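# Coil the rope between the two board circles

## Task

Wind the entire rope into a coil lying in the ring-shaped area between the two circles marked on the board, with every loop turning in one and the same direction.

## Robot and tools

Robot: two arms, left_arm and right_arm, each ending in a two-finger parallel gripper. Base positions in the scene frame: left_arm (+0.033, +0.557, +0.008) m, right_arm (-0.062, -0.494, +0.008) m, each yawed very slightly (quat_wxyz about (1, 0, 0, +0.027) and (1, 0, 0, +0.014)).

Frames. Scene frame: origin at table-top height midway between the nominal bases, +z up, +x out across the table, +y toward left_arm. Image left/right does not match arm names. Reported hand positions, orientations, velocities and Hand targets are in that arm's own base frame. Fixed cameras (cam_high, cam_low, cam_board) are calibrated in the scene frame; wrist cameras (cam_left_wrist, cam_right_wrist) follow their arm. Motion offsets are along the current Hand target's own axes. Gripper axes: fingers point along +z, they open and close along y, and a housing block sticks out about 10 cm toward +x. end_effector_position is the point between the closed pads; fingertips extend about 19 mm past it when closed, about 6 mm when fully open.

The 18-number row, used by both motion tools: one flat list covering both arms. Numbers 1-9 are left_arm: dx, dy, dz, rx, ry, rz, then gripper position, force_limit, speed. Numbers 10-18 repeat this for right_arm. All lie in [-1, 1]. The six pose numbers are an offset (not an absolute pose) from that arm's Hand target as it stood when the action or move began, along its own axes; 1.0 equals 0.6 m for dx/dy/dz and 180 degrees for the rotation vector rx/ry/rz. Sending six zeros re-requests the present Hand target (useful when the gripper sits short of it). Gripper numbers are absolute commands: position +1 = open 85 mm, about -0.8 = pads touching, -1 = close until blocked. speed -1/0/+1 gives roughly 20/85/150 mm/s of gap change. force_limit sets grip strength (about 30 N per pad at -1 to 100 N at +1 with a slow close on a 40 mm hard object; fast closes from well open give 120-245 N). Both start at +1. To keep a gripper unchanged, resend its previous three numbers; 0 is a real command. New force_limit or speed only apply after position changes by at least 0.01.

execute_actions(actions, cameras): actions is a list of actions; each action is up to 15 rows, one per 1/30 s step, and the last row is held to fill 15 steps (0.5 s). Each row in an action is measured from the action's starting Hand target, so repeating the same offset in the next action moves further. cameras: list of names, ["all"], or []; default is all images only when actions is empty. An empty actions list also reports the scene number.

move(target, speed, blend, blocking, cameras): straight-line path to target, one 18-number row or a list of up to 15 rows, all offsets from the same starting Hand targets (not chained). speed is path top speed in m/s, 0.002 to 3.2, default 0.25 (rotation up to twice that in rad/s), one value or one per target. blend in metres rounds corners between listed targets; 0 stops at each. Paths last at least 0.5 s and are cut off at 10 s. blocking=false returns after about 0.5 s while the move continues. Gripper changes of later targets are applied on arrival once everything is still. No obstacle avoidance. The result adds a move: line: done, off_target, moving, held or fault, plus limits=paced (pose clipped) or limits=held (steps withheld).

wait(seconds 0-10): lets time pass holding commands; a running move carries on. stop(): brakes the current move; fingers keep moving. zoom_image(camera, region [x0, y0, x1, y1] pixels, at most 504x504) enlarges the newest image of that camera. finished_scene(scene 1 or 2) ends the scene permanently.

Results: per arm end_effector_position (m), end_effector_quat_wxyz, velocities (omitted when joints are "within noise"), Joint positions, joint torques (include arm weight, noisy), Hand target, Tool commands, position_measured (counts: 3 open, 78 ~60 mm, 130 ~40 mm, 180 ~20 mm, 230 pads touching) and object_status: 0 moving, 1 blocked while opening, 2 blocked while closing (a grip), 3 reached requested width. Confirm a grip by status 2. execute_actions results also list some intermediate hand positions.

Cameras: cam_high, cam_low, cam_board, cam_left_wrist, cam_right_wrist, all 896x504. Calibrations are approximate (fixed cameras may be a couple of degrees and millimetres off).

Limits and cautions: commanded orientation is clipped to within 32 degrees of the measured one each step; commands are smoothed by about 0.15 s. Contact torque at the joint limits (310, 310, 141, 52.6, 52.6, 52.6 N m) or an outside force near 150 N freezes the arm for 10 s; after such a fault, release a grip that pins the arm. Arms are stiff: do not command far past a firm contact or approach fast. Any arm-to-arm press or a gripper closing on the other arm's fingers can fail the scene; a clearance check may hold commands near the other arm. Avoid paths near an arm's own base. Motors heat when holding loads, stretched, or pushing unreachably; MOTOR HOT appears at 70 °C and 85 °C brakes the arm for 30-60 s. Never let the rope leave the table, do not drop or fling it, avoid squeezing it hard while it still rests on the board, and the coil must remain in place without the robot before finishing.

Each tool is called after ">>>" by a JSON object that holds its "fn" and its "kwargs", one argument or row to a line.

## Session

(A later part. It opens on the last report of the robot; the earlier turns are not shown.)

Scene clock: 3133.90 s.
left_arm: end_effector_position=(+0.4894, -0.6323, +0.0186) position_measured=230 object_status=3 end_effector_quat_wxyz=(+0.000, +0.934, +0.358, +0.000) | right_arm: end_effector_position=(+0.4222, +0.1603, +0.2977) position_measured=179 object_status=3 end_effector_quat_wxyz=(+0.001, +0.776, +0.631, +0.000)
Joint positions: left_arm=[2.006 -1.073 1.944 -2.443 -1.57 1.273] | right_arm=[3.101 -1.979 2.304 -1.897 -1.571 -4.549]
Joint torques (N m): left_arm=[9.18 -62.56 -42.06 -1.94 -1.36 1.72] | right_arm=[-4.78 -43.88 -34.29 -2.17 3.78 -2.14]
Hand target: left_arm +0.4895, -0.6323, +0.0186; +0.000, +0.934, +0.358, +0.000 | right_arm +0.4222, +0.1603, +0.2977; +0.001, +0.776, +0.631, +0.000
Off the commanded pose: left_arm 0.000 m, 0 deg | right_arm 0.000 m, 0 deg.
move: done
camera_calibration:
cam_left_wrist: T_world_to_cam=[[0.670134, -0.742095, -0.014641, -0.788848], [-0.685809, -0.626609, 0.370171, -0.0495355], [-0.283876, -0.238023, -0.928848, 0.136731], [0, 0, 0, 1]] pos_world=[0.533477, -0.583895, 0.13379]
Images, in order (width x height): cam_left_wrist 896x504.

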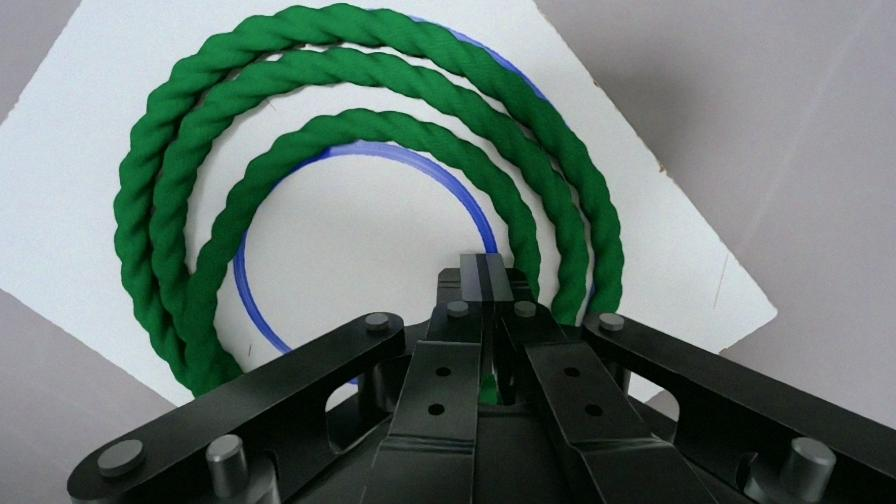

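>>> {"fn": "move", "kwargs": {
  "target": [
    [0,-0.0333,0,0,0,0,-1,-1,-1,0,0,0,0,0,0,-0.4,-1,-1],
    [0.0165,-0.1037,0,0,0,0.1389,-1,-1,-1,0,0,0,0,0,0,-0.4,-1,-1],
    [0.0288,-0.1301,0,0,0,0.1389,-1,-1,-1,0,0,0,0,0,0,-0.4,-1,-1]
  ],
  "speed": [0.03, 0.06, 0.015],
  "cameras": ["cam_left_wrist","cam_board","cam_low"]
}}

>>> {"fn": "zoom_image", "kwargs": {
  "camera": "cam_left_wrist",
  "region": [200, 0, 700, 400]
}}

>>> {"fn": "zoom_image", "kwargs": {
  "camera": "cam_board",
  "region": [330, 130, 560, 325]
}}

Scene clock: 3150.43 s.
left_arm: end_effector_position=(+0.4502, -0.5629, +0.0186) position_measured=230 object_status=3 end_effector_quat_wxyz=(+0.000, +0.989, +0.148, +0.000) | right_arm: end_effector_position=(+0.4222, +0.1603, +0.2977) position_measured=179 object_status=3 end_effector_quat_wxyz=(+0.001, +0.776, +0.631, +0.000)
Joint positions: left_arm=[1.996 -1.163 2.104 -2.512 -1.57 1.7] | right_arm=[3.101 -1.979 2.304 -1.897 -1.571 -4.549]
Joint torques (N m): left_arm=[9.06 -77.42 -27.86 -10.93 -1.56 1.99] | right_arm=[-5.24 -45.19 -34.32 -2.57 3.95 -2.47]
Hand target: left_arm +0.4501, -0.5628, +0.0186; +0.000, +0.989, +0.148, +0.000 | right_arm +0.4222, +0.1603, +0.2977; +0.001, +0.776, +0.631, +0.000
Off the commanded pose: left_arm 0.000 m, 0 deg | right_arm 0.000 m, 0 deg.
move: done
camera_calibration:
cam_left_wrist: T_world_to_cam=[[0.293638, -0.955803, -0.0147536, -0.661868], [-0.886521, -0.278062, 0.369814, 0.25353], [-0.357572, -0.0955123, -0.928989, 0.255455], [0, 0, 0, 1]] pos_world=[0.510453, -0.537719, 0.133791]
Images, in order (width x height): cam_low 896x504, cam_board 896x504, cam_left_wrist 896x504.

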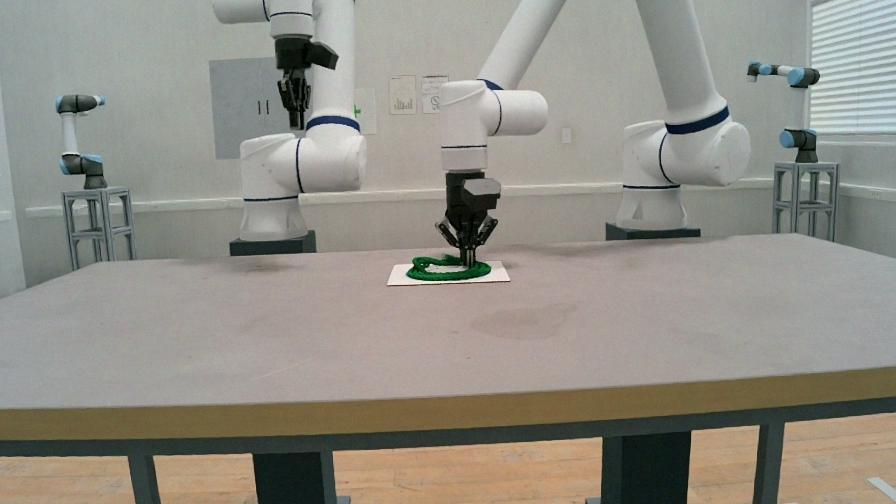

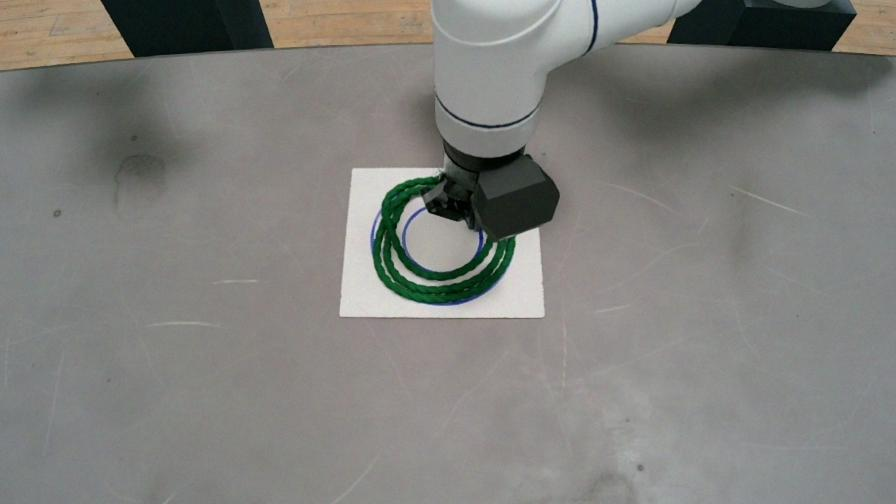

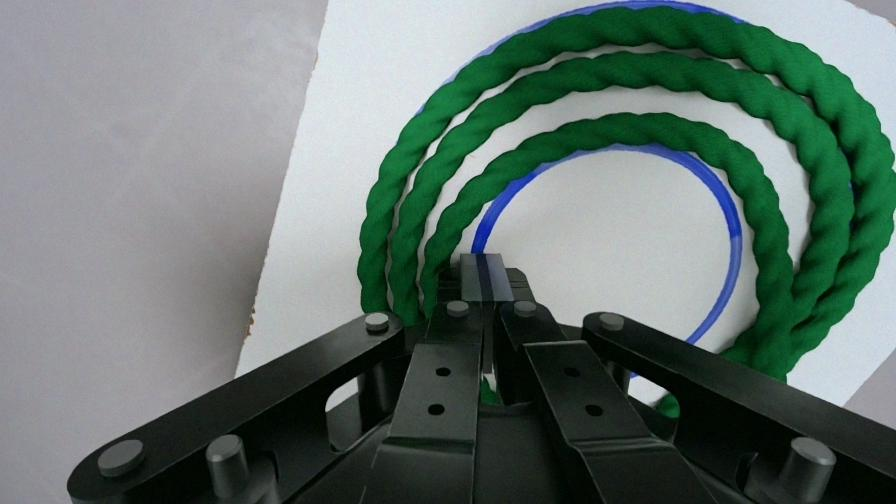

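Scaled by 1.008.

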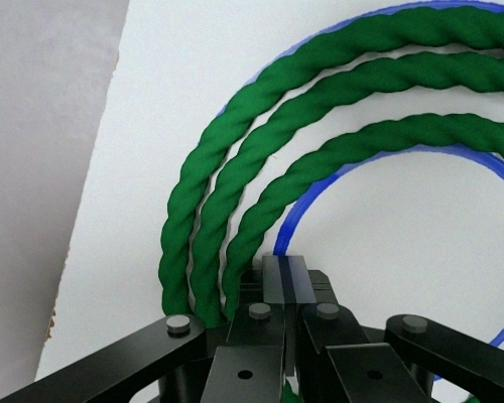

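Scaled by 2.191.

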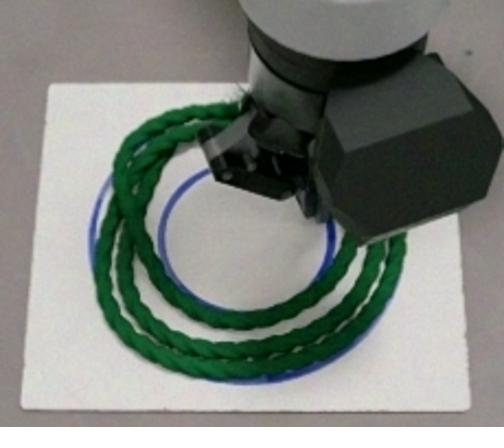

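>>> {"fn": "move", "kwargs": {
  "target": [
    [0,0.0333,0,0,0,0,-1,-1,-1,0,0,0,0,0,0,-0.4,-1,-1],
    [0,0.0333,-0.15,0,0,0,-1,-1,-1,0,0,0,0,0,0,-0.4,-1,-1],
    [0.0872,-0.287,-0.35,0,0,0,-1,-1,-1,0,0,0,0,0,0,-0.4,-1,-1]
  ],
  "speed": [0.03, 0.1, 0.15],
  "blend": [0, 0.02, 0],
  "cameras": ["cam_board"]
}}

>>> {"fn": "zoom_image", "kwargs": {
  "camera": "cam_board",
  "region": [365, 165, 520, 310]
}}

Scene clock: 3166.47 s.
left_arm: end_effector_position=(+0.4497, -0.3828, +0.2284) position_measured=230 object_status=3 end_effector_quat_wxyz=(+0.000, +0.989, +0.148, +0.000) | right_arm: end_effector_position=(+0.4222, +0.1603, +0.2977) position_measured=179 object_status=3 end_effector_quat_wxyz=(+0.001, +0.776, +0.631, +0.000)
Joint positions: left_arm=[2.131 -1.637 2.191 -2.126 -1.57 1.834] | right_arm=[3.101 -1.979 2.304 -1.897 -1.571 -4.549]
Joint torques (N m): left_arm=[10.75 -46.83 -37.58 -2.21 -1.56 2.21] | right_arm=[-2.3 -46.38 -34.15 -2.89 4.16 -2.19]
Hand target: left_arm +0.4497, -0.3827, +0.2285; +0.000, +0.989, +0.148, +0.000 | right_arm +0.4222, +0.1603, +0.2977; +0.001, +0.776, +0.631, +0.000
Off the commanded pose: left_arm 0.000 m, 0 deg | right_arm 0.000 m, 0 deg.
move: done
Images, in order (width x height): cam_board 896x504.

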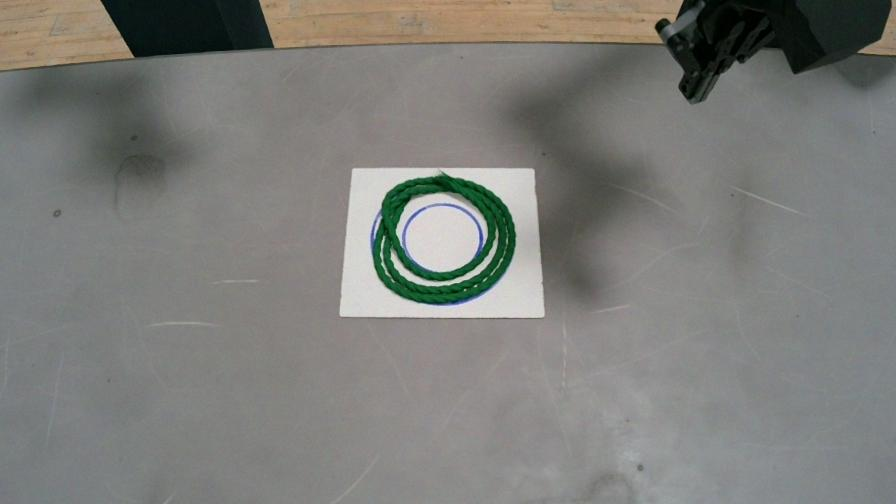

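Scaled by 3.252.

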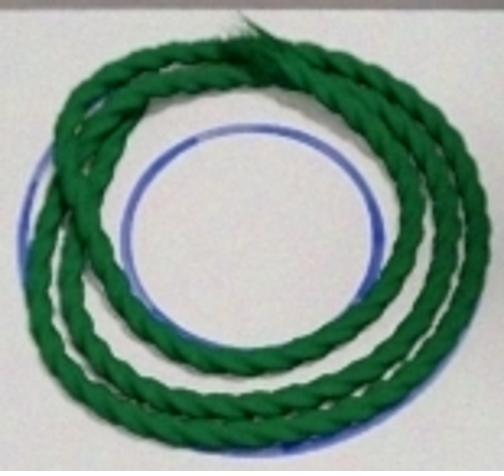

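>>> {"fn": "move", "kwargs": {
  "target": [
    [0.0139,0.2129,0.2807,0,0,0.1944,-1,-1,-1,0,0,0,0,0,0,-0.4,-1,-1],
    [0.0139,0.2129,0.3497,0,0,0.1944,-1,-1,-1,0,0,0,0,0,0,-0.4,-1,-1],
    [-0.0019,0.2355,0.3497,0,0,0.1944,-1,-1,-1,0,0,0,0,0,0,-0.4,-1,-1]
  ],
  "speed": [0.12, 0.03, 0.015],
  "cameras": ["cam_board","cam_left_wrist"]
}}

>>> {"fn": "zoom_image", "kwargs": {
  "camera": "cam_board",
  "region": [365, 165, 520, 310]
}}

>>> {"fn": "zoom_image", "kwargs": {
  "camera": "cam_left_wrist",
  "region": [200, 0, 700, 400]
}}

Scene clock: 3200.07 s.
left_arm: end_effector_position=(+0.4901, -0.5181, +0.0188) position_measured=230 object_status=3 end_effector_quat_wxyz=(+0.000, +0.988, -0.156, +0.000) | right_arm: end_effector_position=(+0.4222, +0.1603, +0.2977) position_measured=179 object_status=3 end_effector_quat_wxyz=(+0.001, +0.776, +0.631, +0.000)
Joint positions: left_arm=[2.077 -1.172 2.119 -2.518 -1.57 2.391] | right_arm=[3.101 -1.979 2.304 -1.897 -1.571 -4.549]
Joint torques (N m): left_arm=[-11.47 -49.07 -39.22 -1.91 -0.87 -0.55] | right_arm=[-3.1 -48.27 -34.35 -2.96 3.95 -2.08]
Hand target: left_arm +0.4900, -0.5183, +0.0188; +0.000, +0.988, -0.156, +0.000 | right_arm +0.4222, +0.1603, +0.2977; +0.001, +0.776, +0.631, +0.000
Off the commanded pose: left_arm 0.000 m, 0 deg | right_arm 0.000 m, 0 deg.
move: done
camera_calibration:
cam_left_wrist: T_world_to_cam=[[-0.307508, -0.951423, -0.0152661, -0.333882], [-0.885927, 0.28041, 0.369465, 0.590395], [-0.347236, 0.127138, -0.929119, 0.38447], [0, 0, 0, 1]] pos_world=[0.553877, -0.532097, 0.133991]
Images, in order (width x height): cam_board 896x504, cam_left_wrist 896x504.

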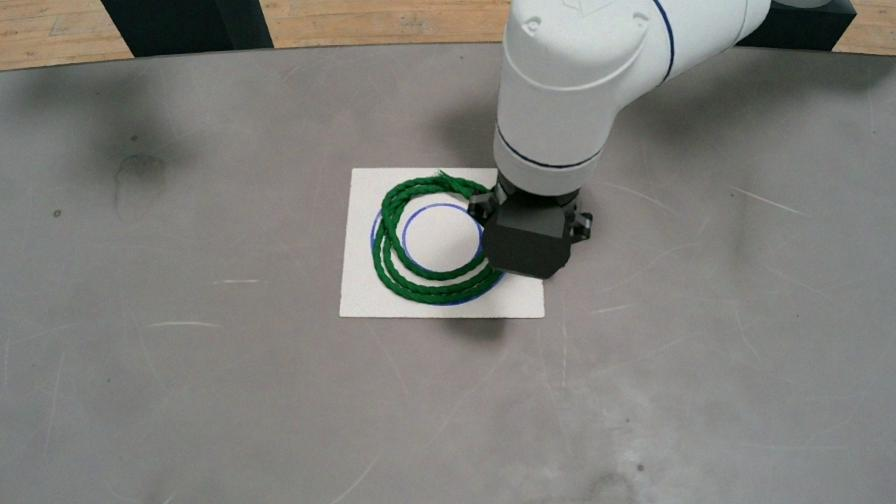

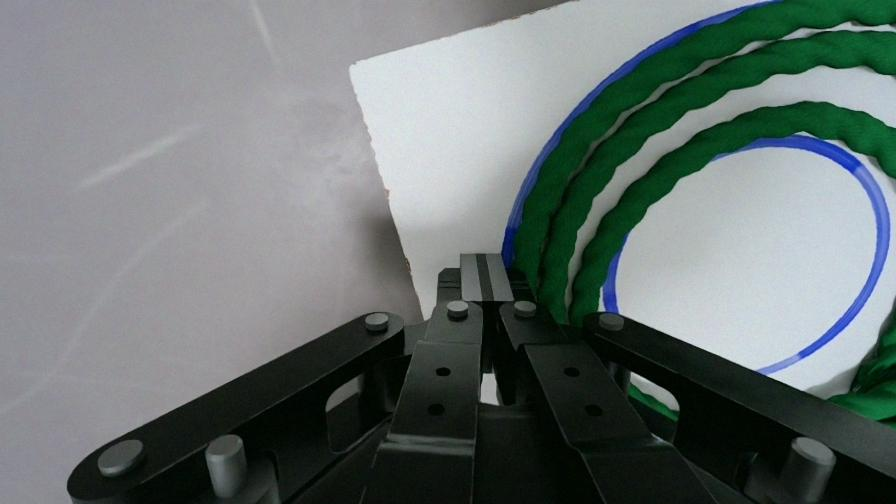

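Scaled by 3.252.

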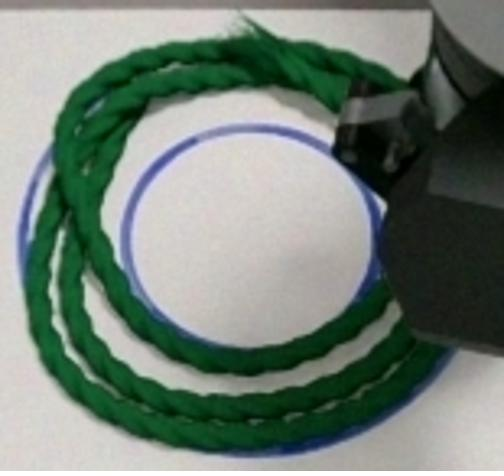

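Scaled by 1.008.

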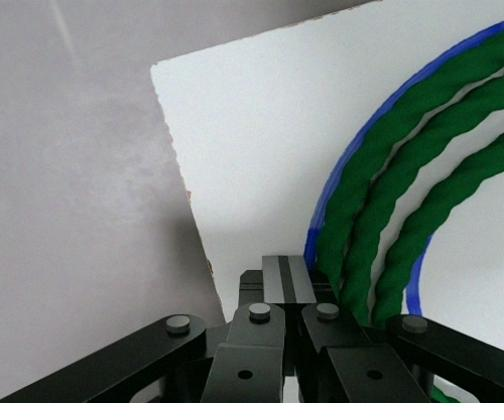

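>>> {"fn": "move", "kwargs": {
  "target": [
    [0,-0.0242,0,0,0,0,-1,-1,-1,0,0,0,0,0,0,-0.4,-1,-1],
    [-0.0863,-0.0007,0,0,0,-0.1667,-1,-1,-1,0,0,0,0,0,0,-0.4,-1,-1],
    [-0.0742,0.0202,0,0,0,-0.1667,-1,-1,-1,0,0,0,0,0,0,-0.4,-1,-1]
  ],
  "speed": [0.03, 0.07, 0.015],
  "cameras": ["cam_left_wrist"]
}}

>>> {"fn": "zoom_image", "kwargs": {
  "camera": "cam_left_wrist",
  "region": [300, 0, 800, 400]
}}

Scene clock: 3223.23 s.
left_arm: end_effector_position=(+0.4439, -0.5159, +0.0187) position_measured=230 object_status=3 end_effector_quat_wxyz=(+0.000, +0.995, +0.105, +0.000) | right_arm: end_effector_position=(+0.4222, +0.1603, +0.2977) position_measured=179 object_status=3 end_effector_quat_wxyz=(+0.001, +0.776, +0.631, +0.000)
Joint positions: left_arm=[2.017 -1.209 2.182 -2.545 -1.57 1.808] | right_arm=[3.101 -1.979 2.304 -1.897 -1.571 -4.549]
Joint torques (N m): left_arm=[-10.42 -44.7 -37.25 -1.51 1.47 -0.62] | right_arm=[-2.1 -48.18 -34.66 -2.85 4.18 -2.15]
Hand target: left_arm +0.4439, -0.5160, +0.0187; +0.000, +0.995, +0.105, +0.000 | right_arm +0.4222, +0.1603, +0.2977; +0.001, +0.776, +0.631, +0.000
Off the commanded pose: left_arm 0.000 m, 0 deg | right_arm 0.000 m, 0 deg.
move: done
camera_calibration:
cam_left_wrist: T_world_to_cam=[[0.209521, -0.977691, -0.0148745, -0.589101], [-0.907343, -0.20007, 0.369731, 0.310542], [-0.364459, -0.0639702, -0.92902, 0.277142], [0, 0, 0, 1]] pos_world=[0.506204, -0.4961, 0.133891]
Images, in order (width x height): cam_left_wrist 896x504.

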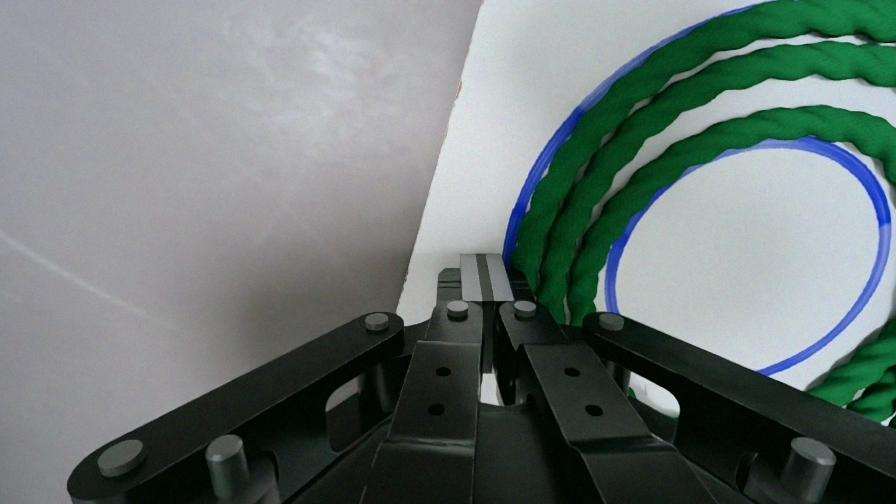

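Scaled by 1.008.

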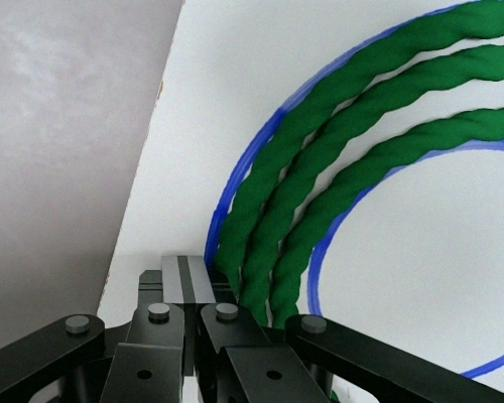

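>>> {"fn": "move", "kwargs": {
  "target": [
    [0,-0.02,0,0,0,0,-1,-1,-1,0,0,0,0,0,0,-0.4,-1,-1],
    [0,-0.02,-0.0688,0,0,0,-1,-1,-1,0,0,0,0,0,0,-0.4,-1,-1],
    [0.0394,0.1291,-0.0688,0,0,0.3611,-1,-1,-1,0,0,0,0,0,0,-0.4,-1,-1]
  ],
  "speed": [0.03, 0.05, 0.1],
  "blend": [0, 0.005, 0]
}}

>>> {"fn": "move", "kwargs": {
  "target": [
    [0,0,0.0688,0,0,0,-1,-1,-1,0,0,0,0,0,0,-0.4,-1,-1],
    [0,-0.0242,0.0688,0,0,0,-1,-1,-1,0,0,0,0,0,0,-0.4,-1,-1]
  ],
  "speed": [0.03, 0.015],
  "cameras": ["cam_left_wrist"]
}}

>>> {"fn": "zoom_image", "kwargs": {
  "camera": "cam_left_wrist",
  "region": [250, 0, 750, 400]
}}

Scene clock: 3245.07 s.
left_arm: end_effector_position=(+0.4832, -0.5868, +0.0601) position_measured=230 object_status=3 end_effector_quat_wxyz=(+0.000, +0.895, -0.446, +0.000) | right_arm: end_effector_position=(+0.4222, +0.1603, +0.2977) position_measured=179 object_status=3 end_effector_quat_wxyz=(+0.001, +0.776, +0.631, +0.000)
Joint positions: left_arm=[2.024 -1.175 2.009 -2.405 -1.57 2.948] | right_arm=[3.101 -1.979 2.304 -1.897 -1.571 -4.549]
Joint torques (N m): left_arm=[8.65 -53.04 -42.77 -2.16 -1.53 1.73] | right_arm=[-3.56 -49.75 -34.89 -3.07 4.27 -2.06]
Hand target: left_arm +0.4832, -0.5868, +0.0601; +0.000, +0.895, -0.446, +0.000 | right_arm +0.4222, +0.1603, +0.2977; +0.001, +0.776, +0.631, +0.000
Off the commanded pose: left_arm 0.000 m, 0 deg | right_arm 0.000 m, 0 deg.
move: done

Scene clock: 3247.90 s.
left_arm: end_effector_position=(+0.4947, -0.5782, +0.0188) position_measured=230 object_status=3 end_effector_quat_wxyz=(+0.000, +0.895, -0.446, +0.000) | right_arm: end_effector_position=(+0.4222, +0.1603, +0.2977) position_measured=179 object_status=3 end_effector_quat_wxyz=(+0.001, +0.776, +0.631, +0.000)
Joint positions: left_arm=[2.043 -1.117 2.023 -2.478 -1.57 2.968] | right_arm=[3.101 -1.979 2.304 -1.897 -1.571 -4.549]
Joint torques (N m): left_arm=[5.29 -55.39 -40.94 -2.17 -1.57 1.8] | right_arm=[-3.55 -47.66 -34.53 -2.57 4.27 -1.74]
Hand target: left_arm +0.4948, -0.5781, +0.0188; +0.000, +0.895, -0.446, +0.000 | right_arm +0.4222, +0.1603, +0.2977; +0.001, +0.776, +0.631, +0.000
Off the commanded pose: left_arm 0.000 m, 0 deg | right_arm 0.000 m, 0 deg.
move: done
camera_calibration:
cam_left_wrist: T_world_to_cam=[[-0.797537, -0.603065, -0.0157177, 0.0541155], [-0.565087, 0.737683, 0.36946, 0.716977], [-0.211214, 0.30354, -0.929114, 0.428401], [0, 0, 0, 1]] pos_world=[0.538798, -0.626303, 0.13399]
Images, in order (width x height): cam_left_wrist 896x504.

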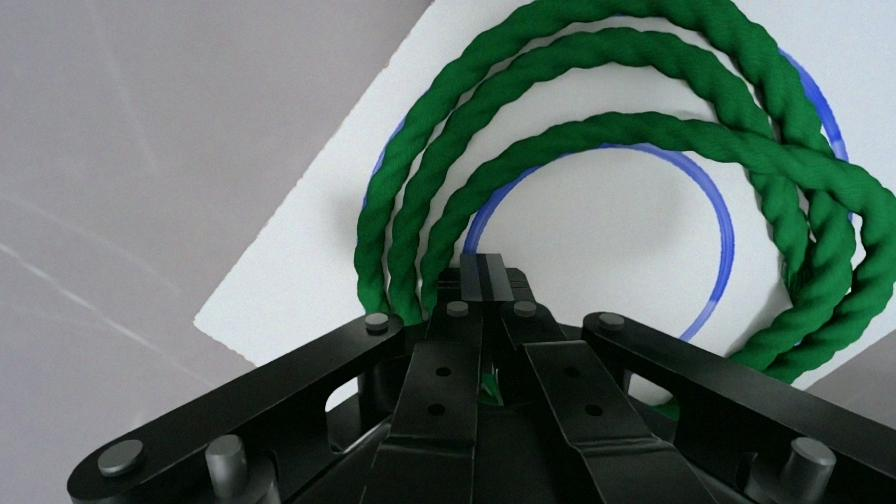

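Scaled by 1.008.

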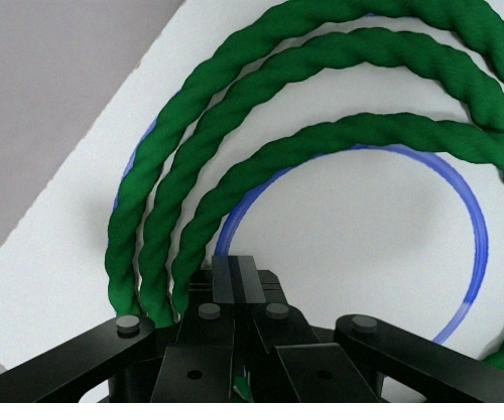

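>>> {"fn": "move", "kwargs": {
  "target": [
    [0,0.0242,0,0,0,0,-1,-1,-1,0,0,0,0,0,0,-0.4,-1,-1],
    [0.0215,0.0301,0,0,0,0.1667,-1,-1,-1,0,0,0,0,0,0,-0.4,-1,-1],
    [0.0339,0.0084,0,0,0,0.1667,-1,-1,-1,0,0,0,0,0,0,-0.4,-1,-1]
  ],
  "speed": [0.03, 0.08, 0.015]
}}

>>> {"fn": "move", "kwargs": {
  "target": [
    [0,0.025,0,0,0,0,-1,-1,-1,0,0,0,0,0,0,-0.4,-1,-1],
    [0.0216,0.0308,0,0,0,0.1667,-1,-1,-1,0,0,0,0,0,0,-0.4,-1,-1],
    [0.0338,0.0098,0,0,0,0.1667,-1,-1,-1,0,0,0,0,0,0,-0.4,-1,-1]
  ],
  "speed": [0.03, 0.08, 0.015],
  "cameras": ["cam_left_wrist"]
}}

>>> {"fn": "zoom_image", "kwargs": {
  "camera": "cam_left_wrist",
  "region": [250, 0, 750, 400]
}}

Scene clock: 3268.23 s.
left_arm: end_effector_position=(+0.5028, -0.5974, +0.0188) position_measured=230 object_status=3 end_effector_quat_wxyz=(+0.000, +0.749, -0.663, +0.000) | right_arm: end_effector_position=(+0.4222, +0.1603, +0.2977) position_measured=179 object_status=3 end_effector_quat_wxyz=(+0.001, +0.776, +0.631, +0.000)
Joint positions: left_arm=[2.041 -1.094 1.983 -2.46 -1.57 3.489] | right_arm=[3.101 -1.979 2.304 -1.897 -1.571 -4.549]
Joint torques (N m): left_arm=[9.19 -59.65 -40.41 -1.88 -1.41 1.52] | right_arm=[-2.27 -48.19 -33.85 -2.78 4.46 -1.61]
Hand target: left_arm +0.5030, -0.5974, +0.0188; +0.000, +0.749, -0.663, +0.000 | right_arm +0.4222, +0.1603, +0.2977; +0.001, +0.776, +0.631, +0.000
Off the commanded pose: left_arm 0.000 m, 0 deg | right_arm 0.000 m, 0 deg.
move: done

Scene clock: 3273.73 s.
left_arm: end_effector_position=(+0.4995, -0.6182, +0.0188) position_measured=230 object_status=3 end_effector_quat_wxyz=(+0.000, -0.552, +0.834, +0.000) | right_arm: end_effector_position=(+0.4222, +0.1603, +0.2977) position_measured=179 object_status=3 end_effector_quat_wxyz=(+0.001, +0.776, +0.631, +0.000)
Joint positions: left_arm=[2.025 -1.078 1.954 -2.447 -1.57 3.997] | right_arm=[3.101 -1.979 2.304 -1.897 -1.571 -4.549]
Joint torques (N m): left_arm=[6.79 -61.12 -39.79 -2.23 -1.38 1.92] | right_arm=[-0.54 -45.47 -34.73 -3.09 4.11 -2.13]
Hand target: left_arm +0.4996, -0.6182, +0.0188; +0.000, -0.552, +0.834, +0.000 | right_arm +0.4222, +0.1603, +0.2977; +0.001, +0.776, +0.631, +0.000
Off the commanded pose: left_arm 0.000 m, 0 deg | right_arm 0.000 m, 0 deg.
move: done
camera_calibration:
cam_left_wrist: T_world_to_cam=[[-0.920938, 0.389366, -0.0163715, 0.709107], [0.35618, 0.858006, 0.370083, 0.363395], [0.158145, 0.334992, -0.928854, 0.276537], [0, 0, 0, 1]] pos_world=[0.479876, -0.680535, 0.133985]
Images, in order (width x height): cam_left_wrist 896x504.

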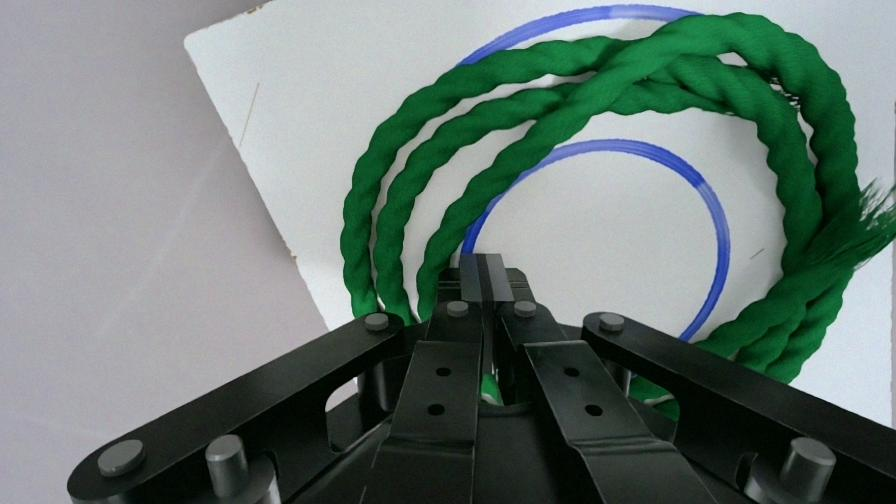

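Scaled by 1.008.

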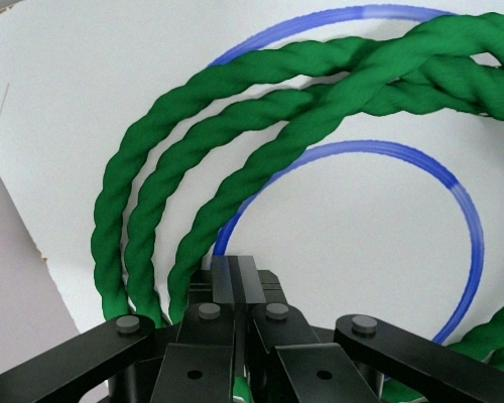

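>>> {"fn": "move", "kwargs": {
  "target": [
    [0,0.0242,0,0,0,0,-1,-1,-1,0,0,0,0,0,0,-0.4,-1,-1],
    [0.0205,0.0293,0,0,0,0.1556,-1,-1,-1,0,0,0,0,0,0,-0.4,-1,-1],
    [0.0319,0.008,0,0,0,0.1556,-1,-1,-1,0,0,0,0,0,0,-0.4,-1,-1]
  ],
  "speed": [0.03, 0.08, 0.015]
}}

>>> {"fn": "move", "kwargs": {
  "target": [
    [0,0.0333,0,0,0,0,-1,-1,-1,0,0,0,0,0,0,-0.4,-1,-1],
    [0,0.0333,-0.12,0,0,0,-1,-1,-1,0,0,0,0,0,0,-0.4,-1,-1],
    [-0.2,0.2,-0.35,0,0,0,-1,-1,-1,0,0,0,0,0,0,-0.4,-1,-1]
  ],
  "speed": [0.03, 0.1, 0.15],
  "blend": [0, 0.02, 0],
  "cameras": ["cam_board"]
}}

>>> {"fn": "zoom_image", "kwargs": {
  "camera": "cam_board",
  "region": [365, 165, 520, 310]
}}

Scene clock: 3290.37 s.
left_arm: end_effector_position=(+0.4877, -0.6339, +0.0188) position_measured=230 object_status=3 end_effector_quat_wxyz=(+0.000, -0.334, +0.943, +0.000) | right_arm: end_effector_position=(+0.4222, +0.1603, +0.2977) position_measured=179 object_status=3 end_effector_quat_wxyz=(+0.001, +0.776, +0.631, +0.000)
Joint positions: left_arm=[2.003 -1.073 1.944 -2.443 -1.57 4.464] | right_arm=[3.101 -1.979 2.304 -1.897 -1.571 -4.549]
Joint torques (N m): left_arm=[9.98 -58.53 -40.56 -2.01 -1.16 1.84] | right_arm=[0.2 -45.95 -34.08 -2.95 4.37 -1.48]
Hand target: left_arm +0.4877, -0.6340, +0.0188; +0.000, -0.334, +0.943, +0.000 | right_arm +0.4222, +0.1603, +0.2977; +0.001, +0.776, +0.631, +0.000
Off the commanded pose: left_arm 0.000 m, 0 deg | right_arm 0.000 m, 0 deg.
move: done

Scene clock: 3293.83 s.
left_arm: end_effector_position=(+0.5053, -0.4652, +0.2286) position_measured=230 object_status=3 end_effector_quat_wxyz=(+0.000, -0.334, +0.943, +0.000) end_effector_velocity=(+0.000, +0.002, +0.003) end_effector_angular_velocity=(-0.002, +0.000, +0.000) | right_arm: end_effector_position=(+0.4222, +0.1603, +0.2977) position_measured=179 object_status=3 end_effector_quat_wxyz=(+0.001, +0.776, +0.631, +0.000)
Joint positions: left_arm=[2.136 -1.475 2.026 -2.123 -1.57 4.597] | right_arm=[3.101 -1.979 2.304 -1.897 -1.571 -4.549]
Joint velocities: left_arm=[0.002 -0.005 0.001 0.003 -0.001 0.002] | right_arm=[within noise]
Joint torques (N m): left_arm=[9.57 -62.4 -38.21 -1.92 -1.8 2.11] | right_arm=[1.58 -49.25 -34.01 -3.21 3.5 -1.71]
Hand target: left_arm +0.5054, -0.4651, +0.2287; +0.000, -0.334, +0.943, +0.000 | right_arm +0.4222, +0.1603, +0.2977; +0.001, +0.776, +0.631, +0.000
Off the commanded pose: left_arm 0.000 m, 0 deg | right_arm 0.000 m, 0 deg.
move: done
Images, in order (width x height): cam_board 896x504.

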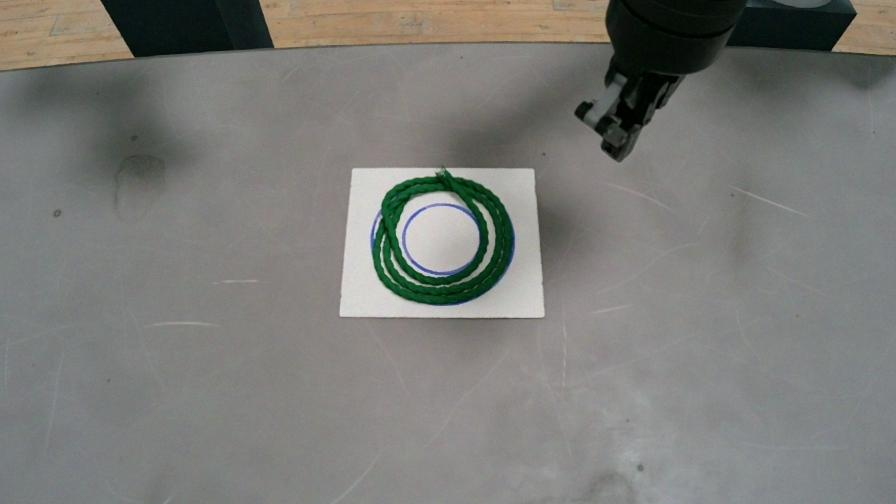

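Scaled by 3.252.

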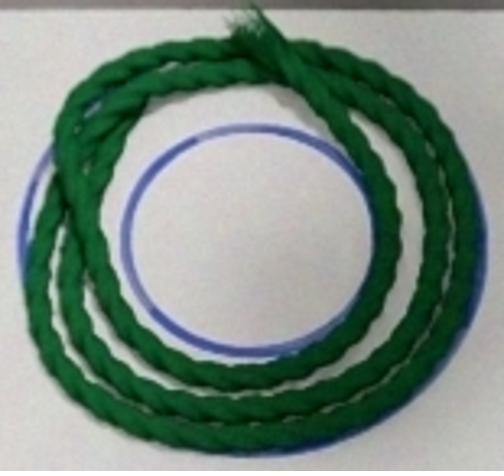

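>>> {"fn": "move", "kwargs": {
  "target": [
    [0.3218,-0.0141,0.2477,0,0,-0.2556,-1,-1,-1,0,0,0,0,0,0,-0.4,-1,-1],
    [0.3218,-0.0141,0.3335,0,0,-0.2556,-1,-1,-1,0,0,0,0,0,0,-0.4,-1,-1],
    [0.292,-0.0432,0.3335,0,0,-0.2556,-1,-1,-1,0,0,0,0,0,0,-0.4,-1,-1]
  ],
  "speed": [0.14, 0.04, 0.015],
  "cameras": ["cam_left_wrist","cam_board","cam_low"]
}}

>>> {"fn": "zoom_image", "kwargs": {
  "camera": "cam_left_wrist",
  "region": [200, 0, 700, 400]
}}

>>> {"fn": "zoom_image", "kwargs": {
  "camera": "cam_board",
  "region": [365, 165, 520, 310]
}}

Scene clock: 3323.67 s.
left_arm: end_effector_position=(+0.3855, -0.5956, +0.0286) position_measured=230 object_status=3 end_effector_quat_wxyz=(+0.000, -0.676, +0.737, +0.000) | right_arm: end_effector_position=(+0.4222, +0.1603, +0.2977) position_measured=179 object_status=3 end_effector_quat_wxyz=(+0.001, +0.776, +0.631, +0.000)
Joint positions: left_arm=[1.892 -1.191 2.122 -2.503 -1.57 3.55] | right_arm=[3.101 -1.979 2.304 -1.897 -1.571 -4.549]
Joint torques (N m): left_arm=[8.83 -49.05 -38.64 -2.22 -0.28 2.42] | right_arm=[-1.7 -48.79 -33.34 -3.24 4.05 -1.98]
Hand target: left_arm +0.3856, -0.5956, +0.0286; +0.000, -0.676, +0.737, +0.000 | right_arm +0.4222, +0.1603, +0.2977; +0.001, +0.776, +0.631, +0.000
Off the commanded pose: left_arm 0.000 m, 0 deg | right_arm 0.000 m, 0 deg.
move: done
camera_calibration:
cam_left_wrist: T_world_to_cam=[[-0.996187, 0.0857023, -0.0162995, 0.443643], [0.0736269, 0.926168, 0.369855, 0.53055], [0.0467934, 0.367245, -0.928947, 0.358236], [0, 0, 0, 1]] pos_world=[0.386126, -0.66096, 0.143786]
Images, in order (width x height): cam_low 896x504, cam_board 896x504, cam_left_wrist 896x504.

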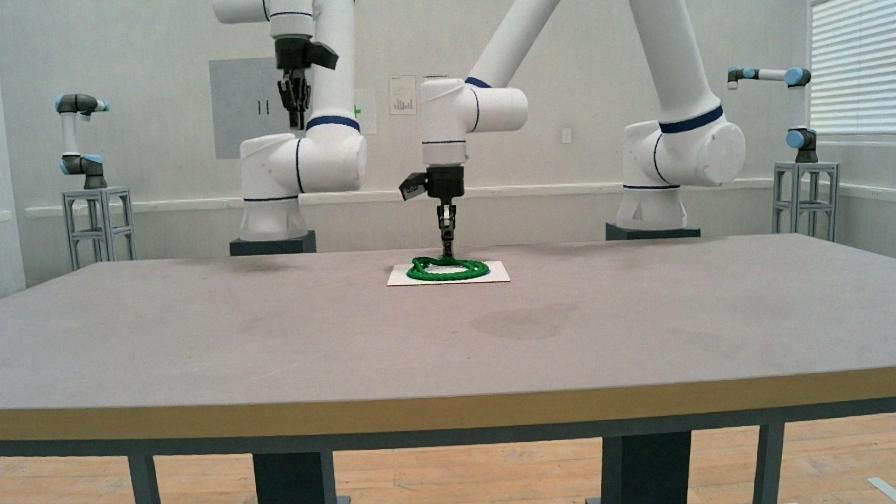

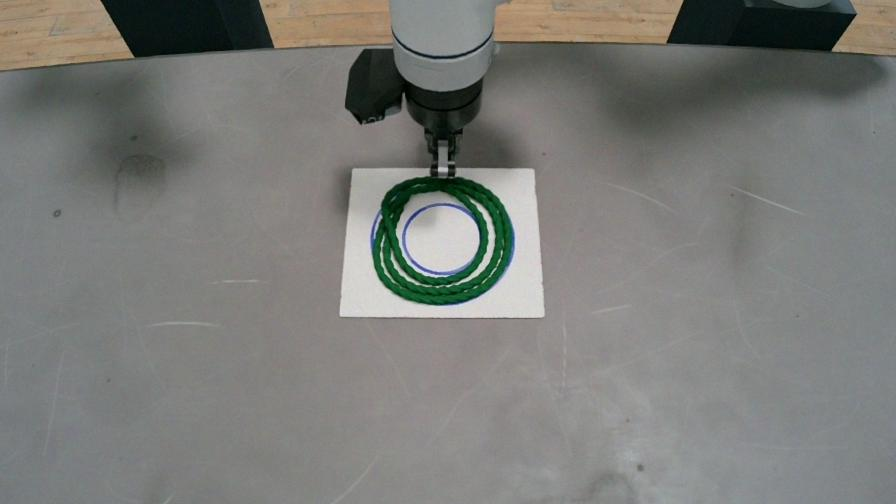

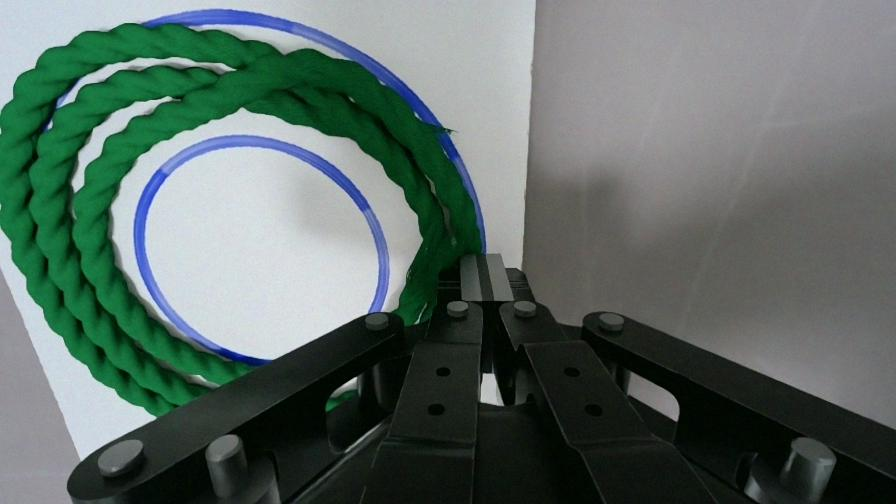

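Scaled by 1.008.

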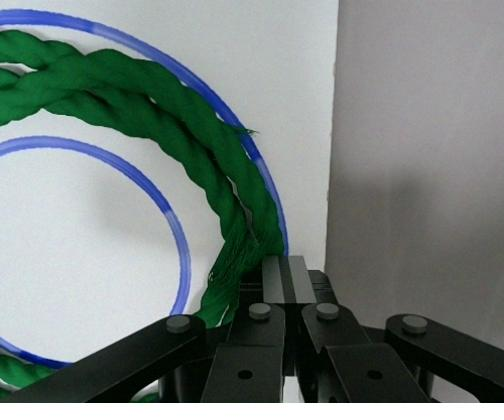

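Scaled by 3.252.

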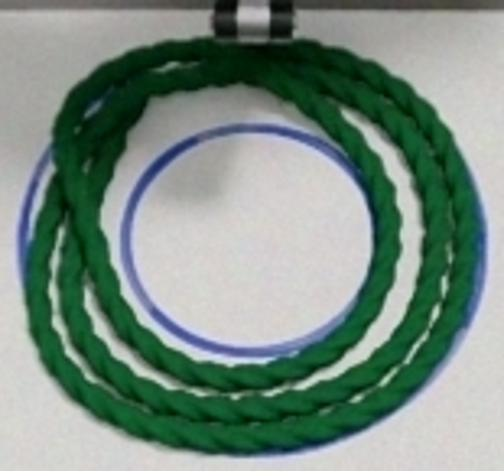

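>>> {"fn": "move", "kwargs": {
  "target": [
    [0,0.0333,0,0,0,0,-1,-1,-1,0,0,0,0,0,0,-0.4,-1,-1],
    [0,0.06,-0.25,0,0,0,-1,-1,-1,0,0,0,0,0,0,-0.4,-1,-1],
    [-0.25,0.1,-0.32,0,0,0,-1,-1,-1,0,0,0,0,0,0,-0.4,-1,-1]
  ],
  "speed": [0.02, 0.1, 0.15],
  "blend": [0, 0.02, 0],
  "cameras": ["cam_board","cam_low"]
}}

>>> {"fn": "zoom_image", "kwargs": {
  "camera": "cam_board",
  "region": [365, 165, 520, 310]
}}

>>> {"fn": "zoom_image", "kwargs": {
  "camera": "cam_low",
  "region": [380, 240, 520, 295]
}}

Scene clock: 3336.87 s.
left_arm: end_effector_position=(+0.3388, -0.4409, +0.2205) position_measured=230 object_status=3 end_effector_quat_wxyz=(+0.000, -0.676, +0.737, +0.000) | right_arm: end_effector_position=(+0.4222, +0.1603, +0.2977) position_measured=179 object_status=3 end_effector_quat_wxyz=(+0.001, +0.776, +0.631, +0.000)
Joint positions: left_arm=[1.901 -1.691 2.255 -2.136 -1.57 3.559] | right_arm=[3.101 -1.979 2.304 -1.897 -1.571 -4.549]
Joint torques (N m): left_arm=[9.25 -44.81 -37.41 -1.79 -0.82 1.9] | right_arm=[-0.03 -46.99 -34.64 -3.55 4.1 -1.74]
Hand target: left_arm +0.3388, -0.4408, +0.2205; +0.000, -0.676, +0.737, +0.000 | right_arm +0.4222, +0.1603, +0.2977; +0.001, +0.776, +0.631, +0.000
Off the commanded pose: left_arm 0.000 m, 0 deg | right_arm 0.000 m, 0 deg.
move: done
Images, in order (width x height): cam_low 896x504, cam_board 896x504.

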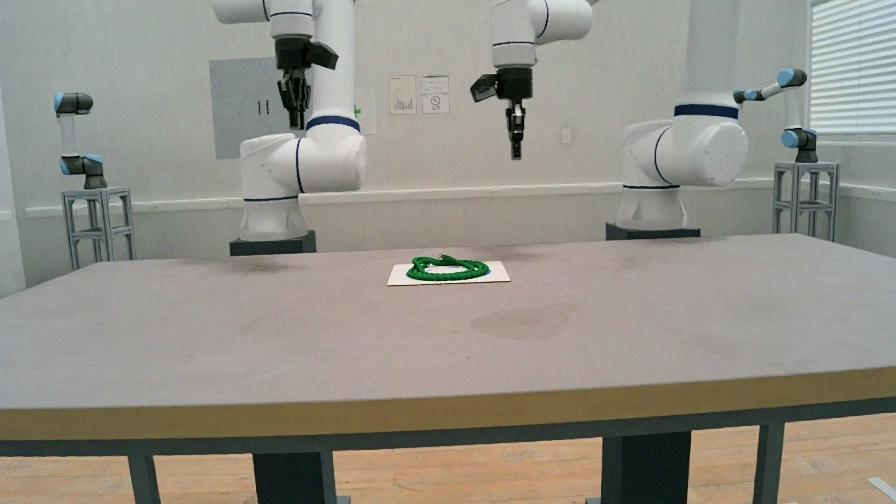

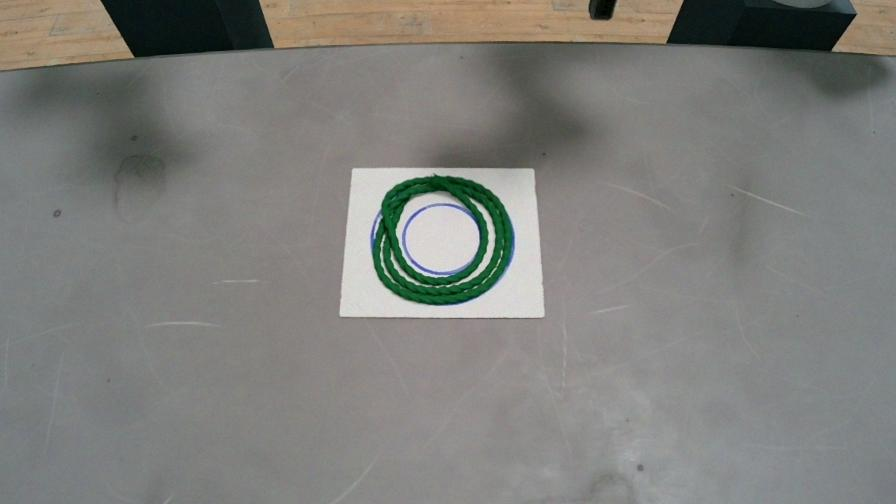

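Scaled by 3.252.

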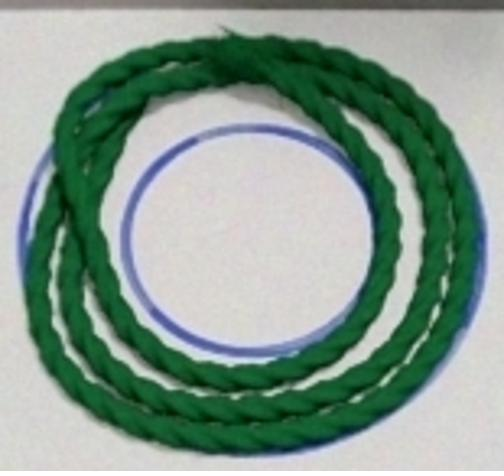

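Scaled by 3.600.

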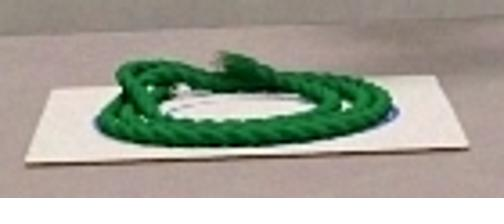

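>>> {"fn": "move", "kwargs": {
  "target": [0.2098,-0.2274,0.2342,0,0,-0.5111,-1,-1,-1,0,0,0,0,0,0,-0.4,-1,-1],
  "speed": 0.16
}}

>>> {"fn": "move", "kwargs": {
  "target": [
    [0,0,0.1022,0,0,0,-1,-1,-1,0,0,0,0,0,0,-0.4,-1,-1],
    [0,-0.03,0.1022,0,0,0,-1,-1,-1,0,0,0,0,0,0,-0.4,-1,-1]
  ],
  "speed": [0.04, 0.015],
  "cameras": ["cam_left_wrist","cam_board"]
}}

>>> {"fn": "zoom_image", "kwargs": {
  "camera": "cam_left_wrist",
  "region": [250, 0, 750, 400]
}}

Scene clock: 3363.53 s.
left_arm: end_effector_position=(+0.4638, -0.5782, +0.0802) position_measured=230 object_status=3 end_effector_quat_wxyz=(+0.000, +1.000, -0.026, +0.000) | right_arm: end_effector_position=(+0.4222, +0.1603, +0.2977) position_measured=179 object_status=3 end_effector_quat_wxyz=(+0.001, +0.776, +0.631, +0.000)
Joint positions: left_arm=[2.005 -1.226 2.037 -2.383 -1.57 2.058] | right_arm=[3.101 -1.979 2.304 -1.897 -1.571 -4.549]
Joint torques (N m): left_arm=[9.49 -48.95 -44.54 -10.72 1.76 -0.92] | right_arm=[-0.44 -47.42 -34.38 -3.5 3.95 -1.46]
Hand target: left_arm +0.4638, -0.5782, +0.0801; +0.000, +1.000, -0.026, +0.000 | right_arm +0.4222, +0.1603, +0.2977; +0.001, +0.776, +0.631, +0.000
Off the commanded pose: left_arm 0.000 m, 0 deg | right_arm 0.000 m, 0 deg.
move: done

Scene clock: 3366.77 s.
left_arm: end_effector_position=(+0.4648, -0.5604, +0.0188) position_measured=230 object_status=3 end_effector_quat_wxyz=(+0.000, +1.000, -0.026, +0.000) | right_arm: end_effector_position=(+0.4222, +0.1603, +0.2977) position_measured=179 object_status=3 end_effector_quat_wxyz=(+0.001, +0.776, +0.631, +0.000)
Joint positions: left_arm=[2.017 -1.155 2.089 -2.506 -1.57 2.069] | right_arm=[3.101 -1.979 2.304 -1.897 -1.571 -4.549]
Joint torques (N m): left_arm=[9.33 -71.35 -24.95 -10.56 1.15 1.41] | right_arm=[-0.09 -48.03 -33.98 -3.72 3.68 -1.77]
Hand target: left_arm +0.4648, -0.5603, +0.0188; +0.000, +1.000, -0.026, +0.000 | right_arm +0.4222, +0.1603, +0.2977; +0.001, +0.776, +0.631, +0.000
Off the commanded pose: left_arm 0.000 m, 0 deg | right_arm 0.000 m, 0 deg.
move: done
camera_calibration:
cam_left_wrist: T_world_to_cam=[[-0.0508866, -0.998591, -0.0150655, -0.527572], [-0.928265, 0.0417273, 0.36957, 0.465779], [-0.368421, 0.0327909, -0.929081, 0.338051], [0, 0, 0, 1]] pos_world=[0.530065, -0.557349, 0.133991]
Images, in order (width x height): cam_board 896x504, cam_left_wrist 896x504.

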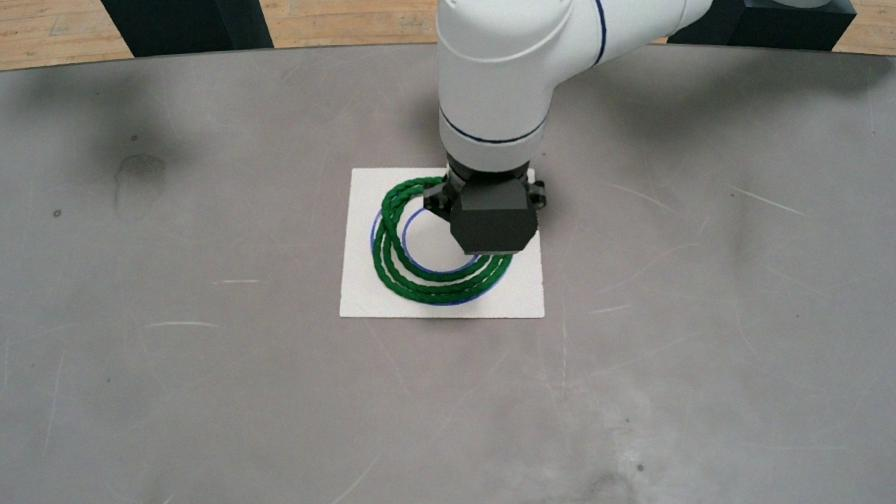

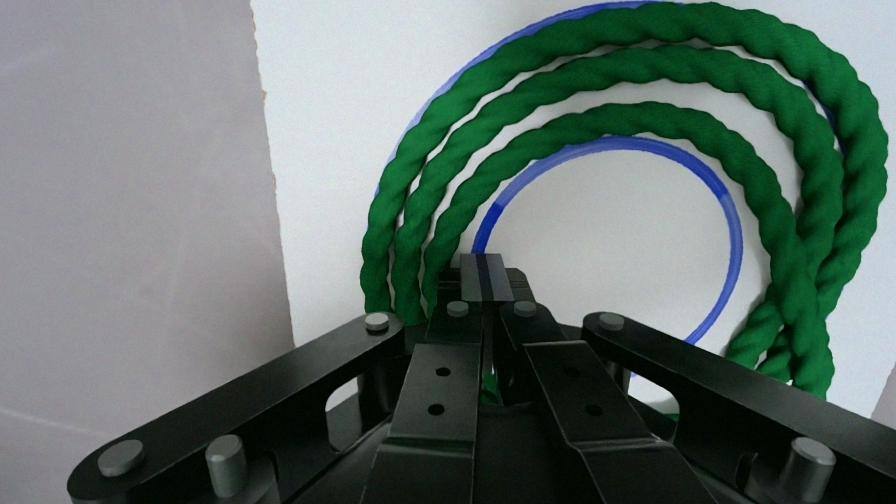

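Scaled by 1.008.

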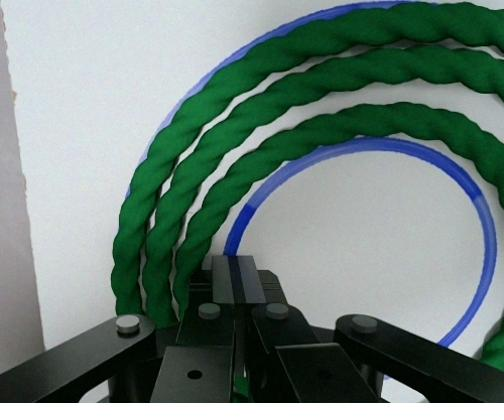

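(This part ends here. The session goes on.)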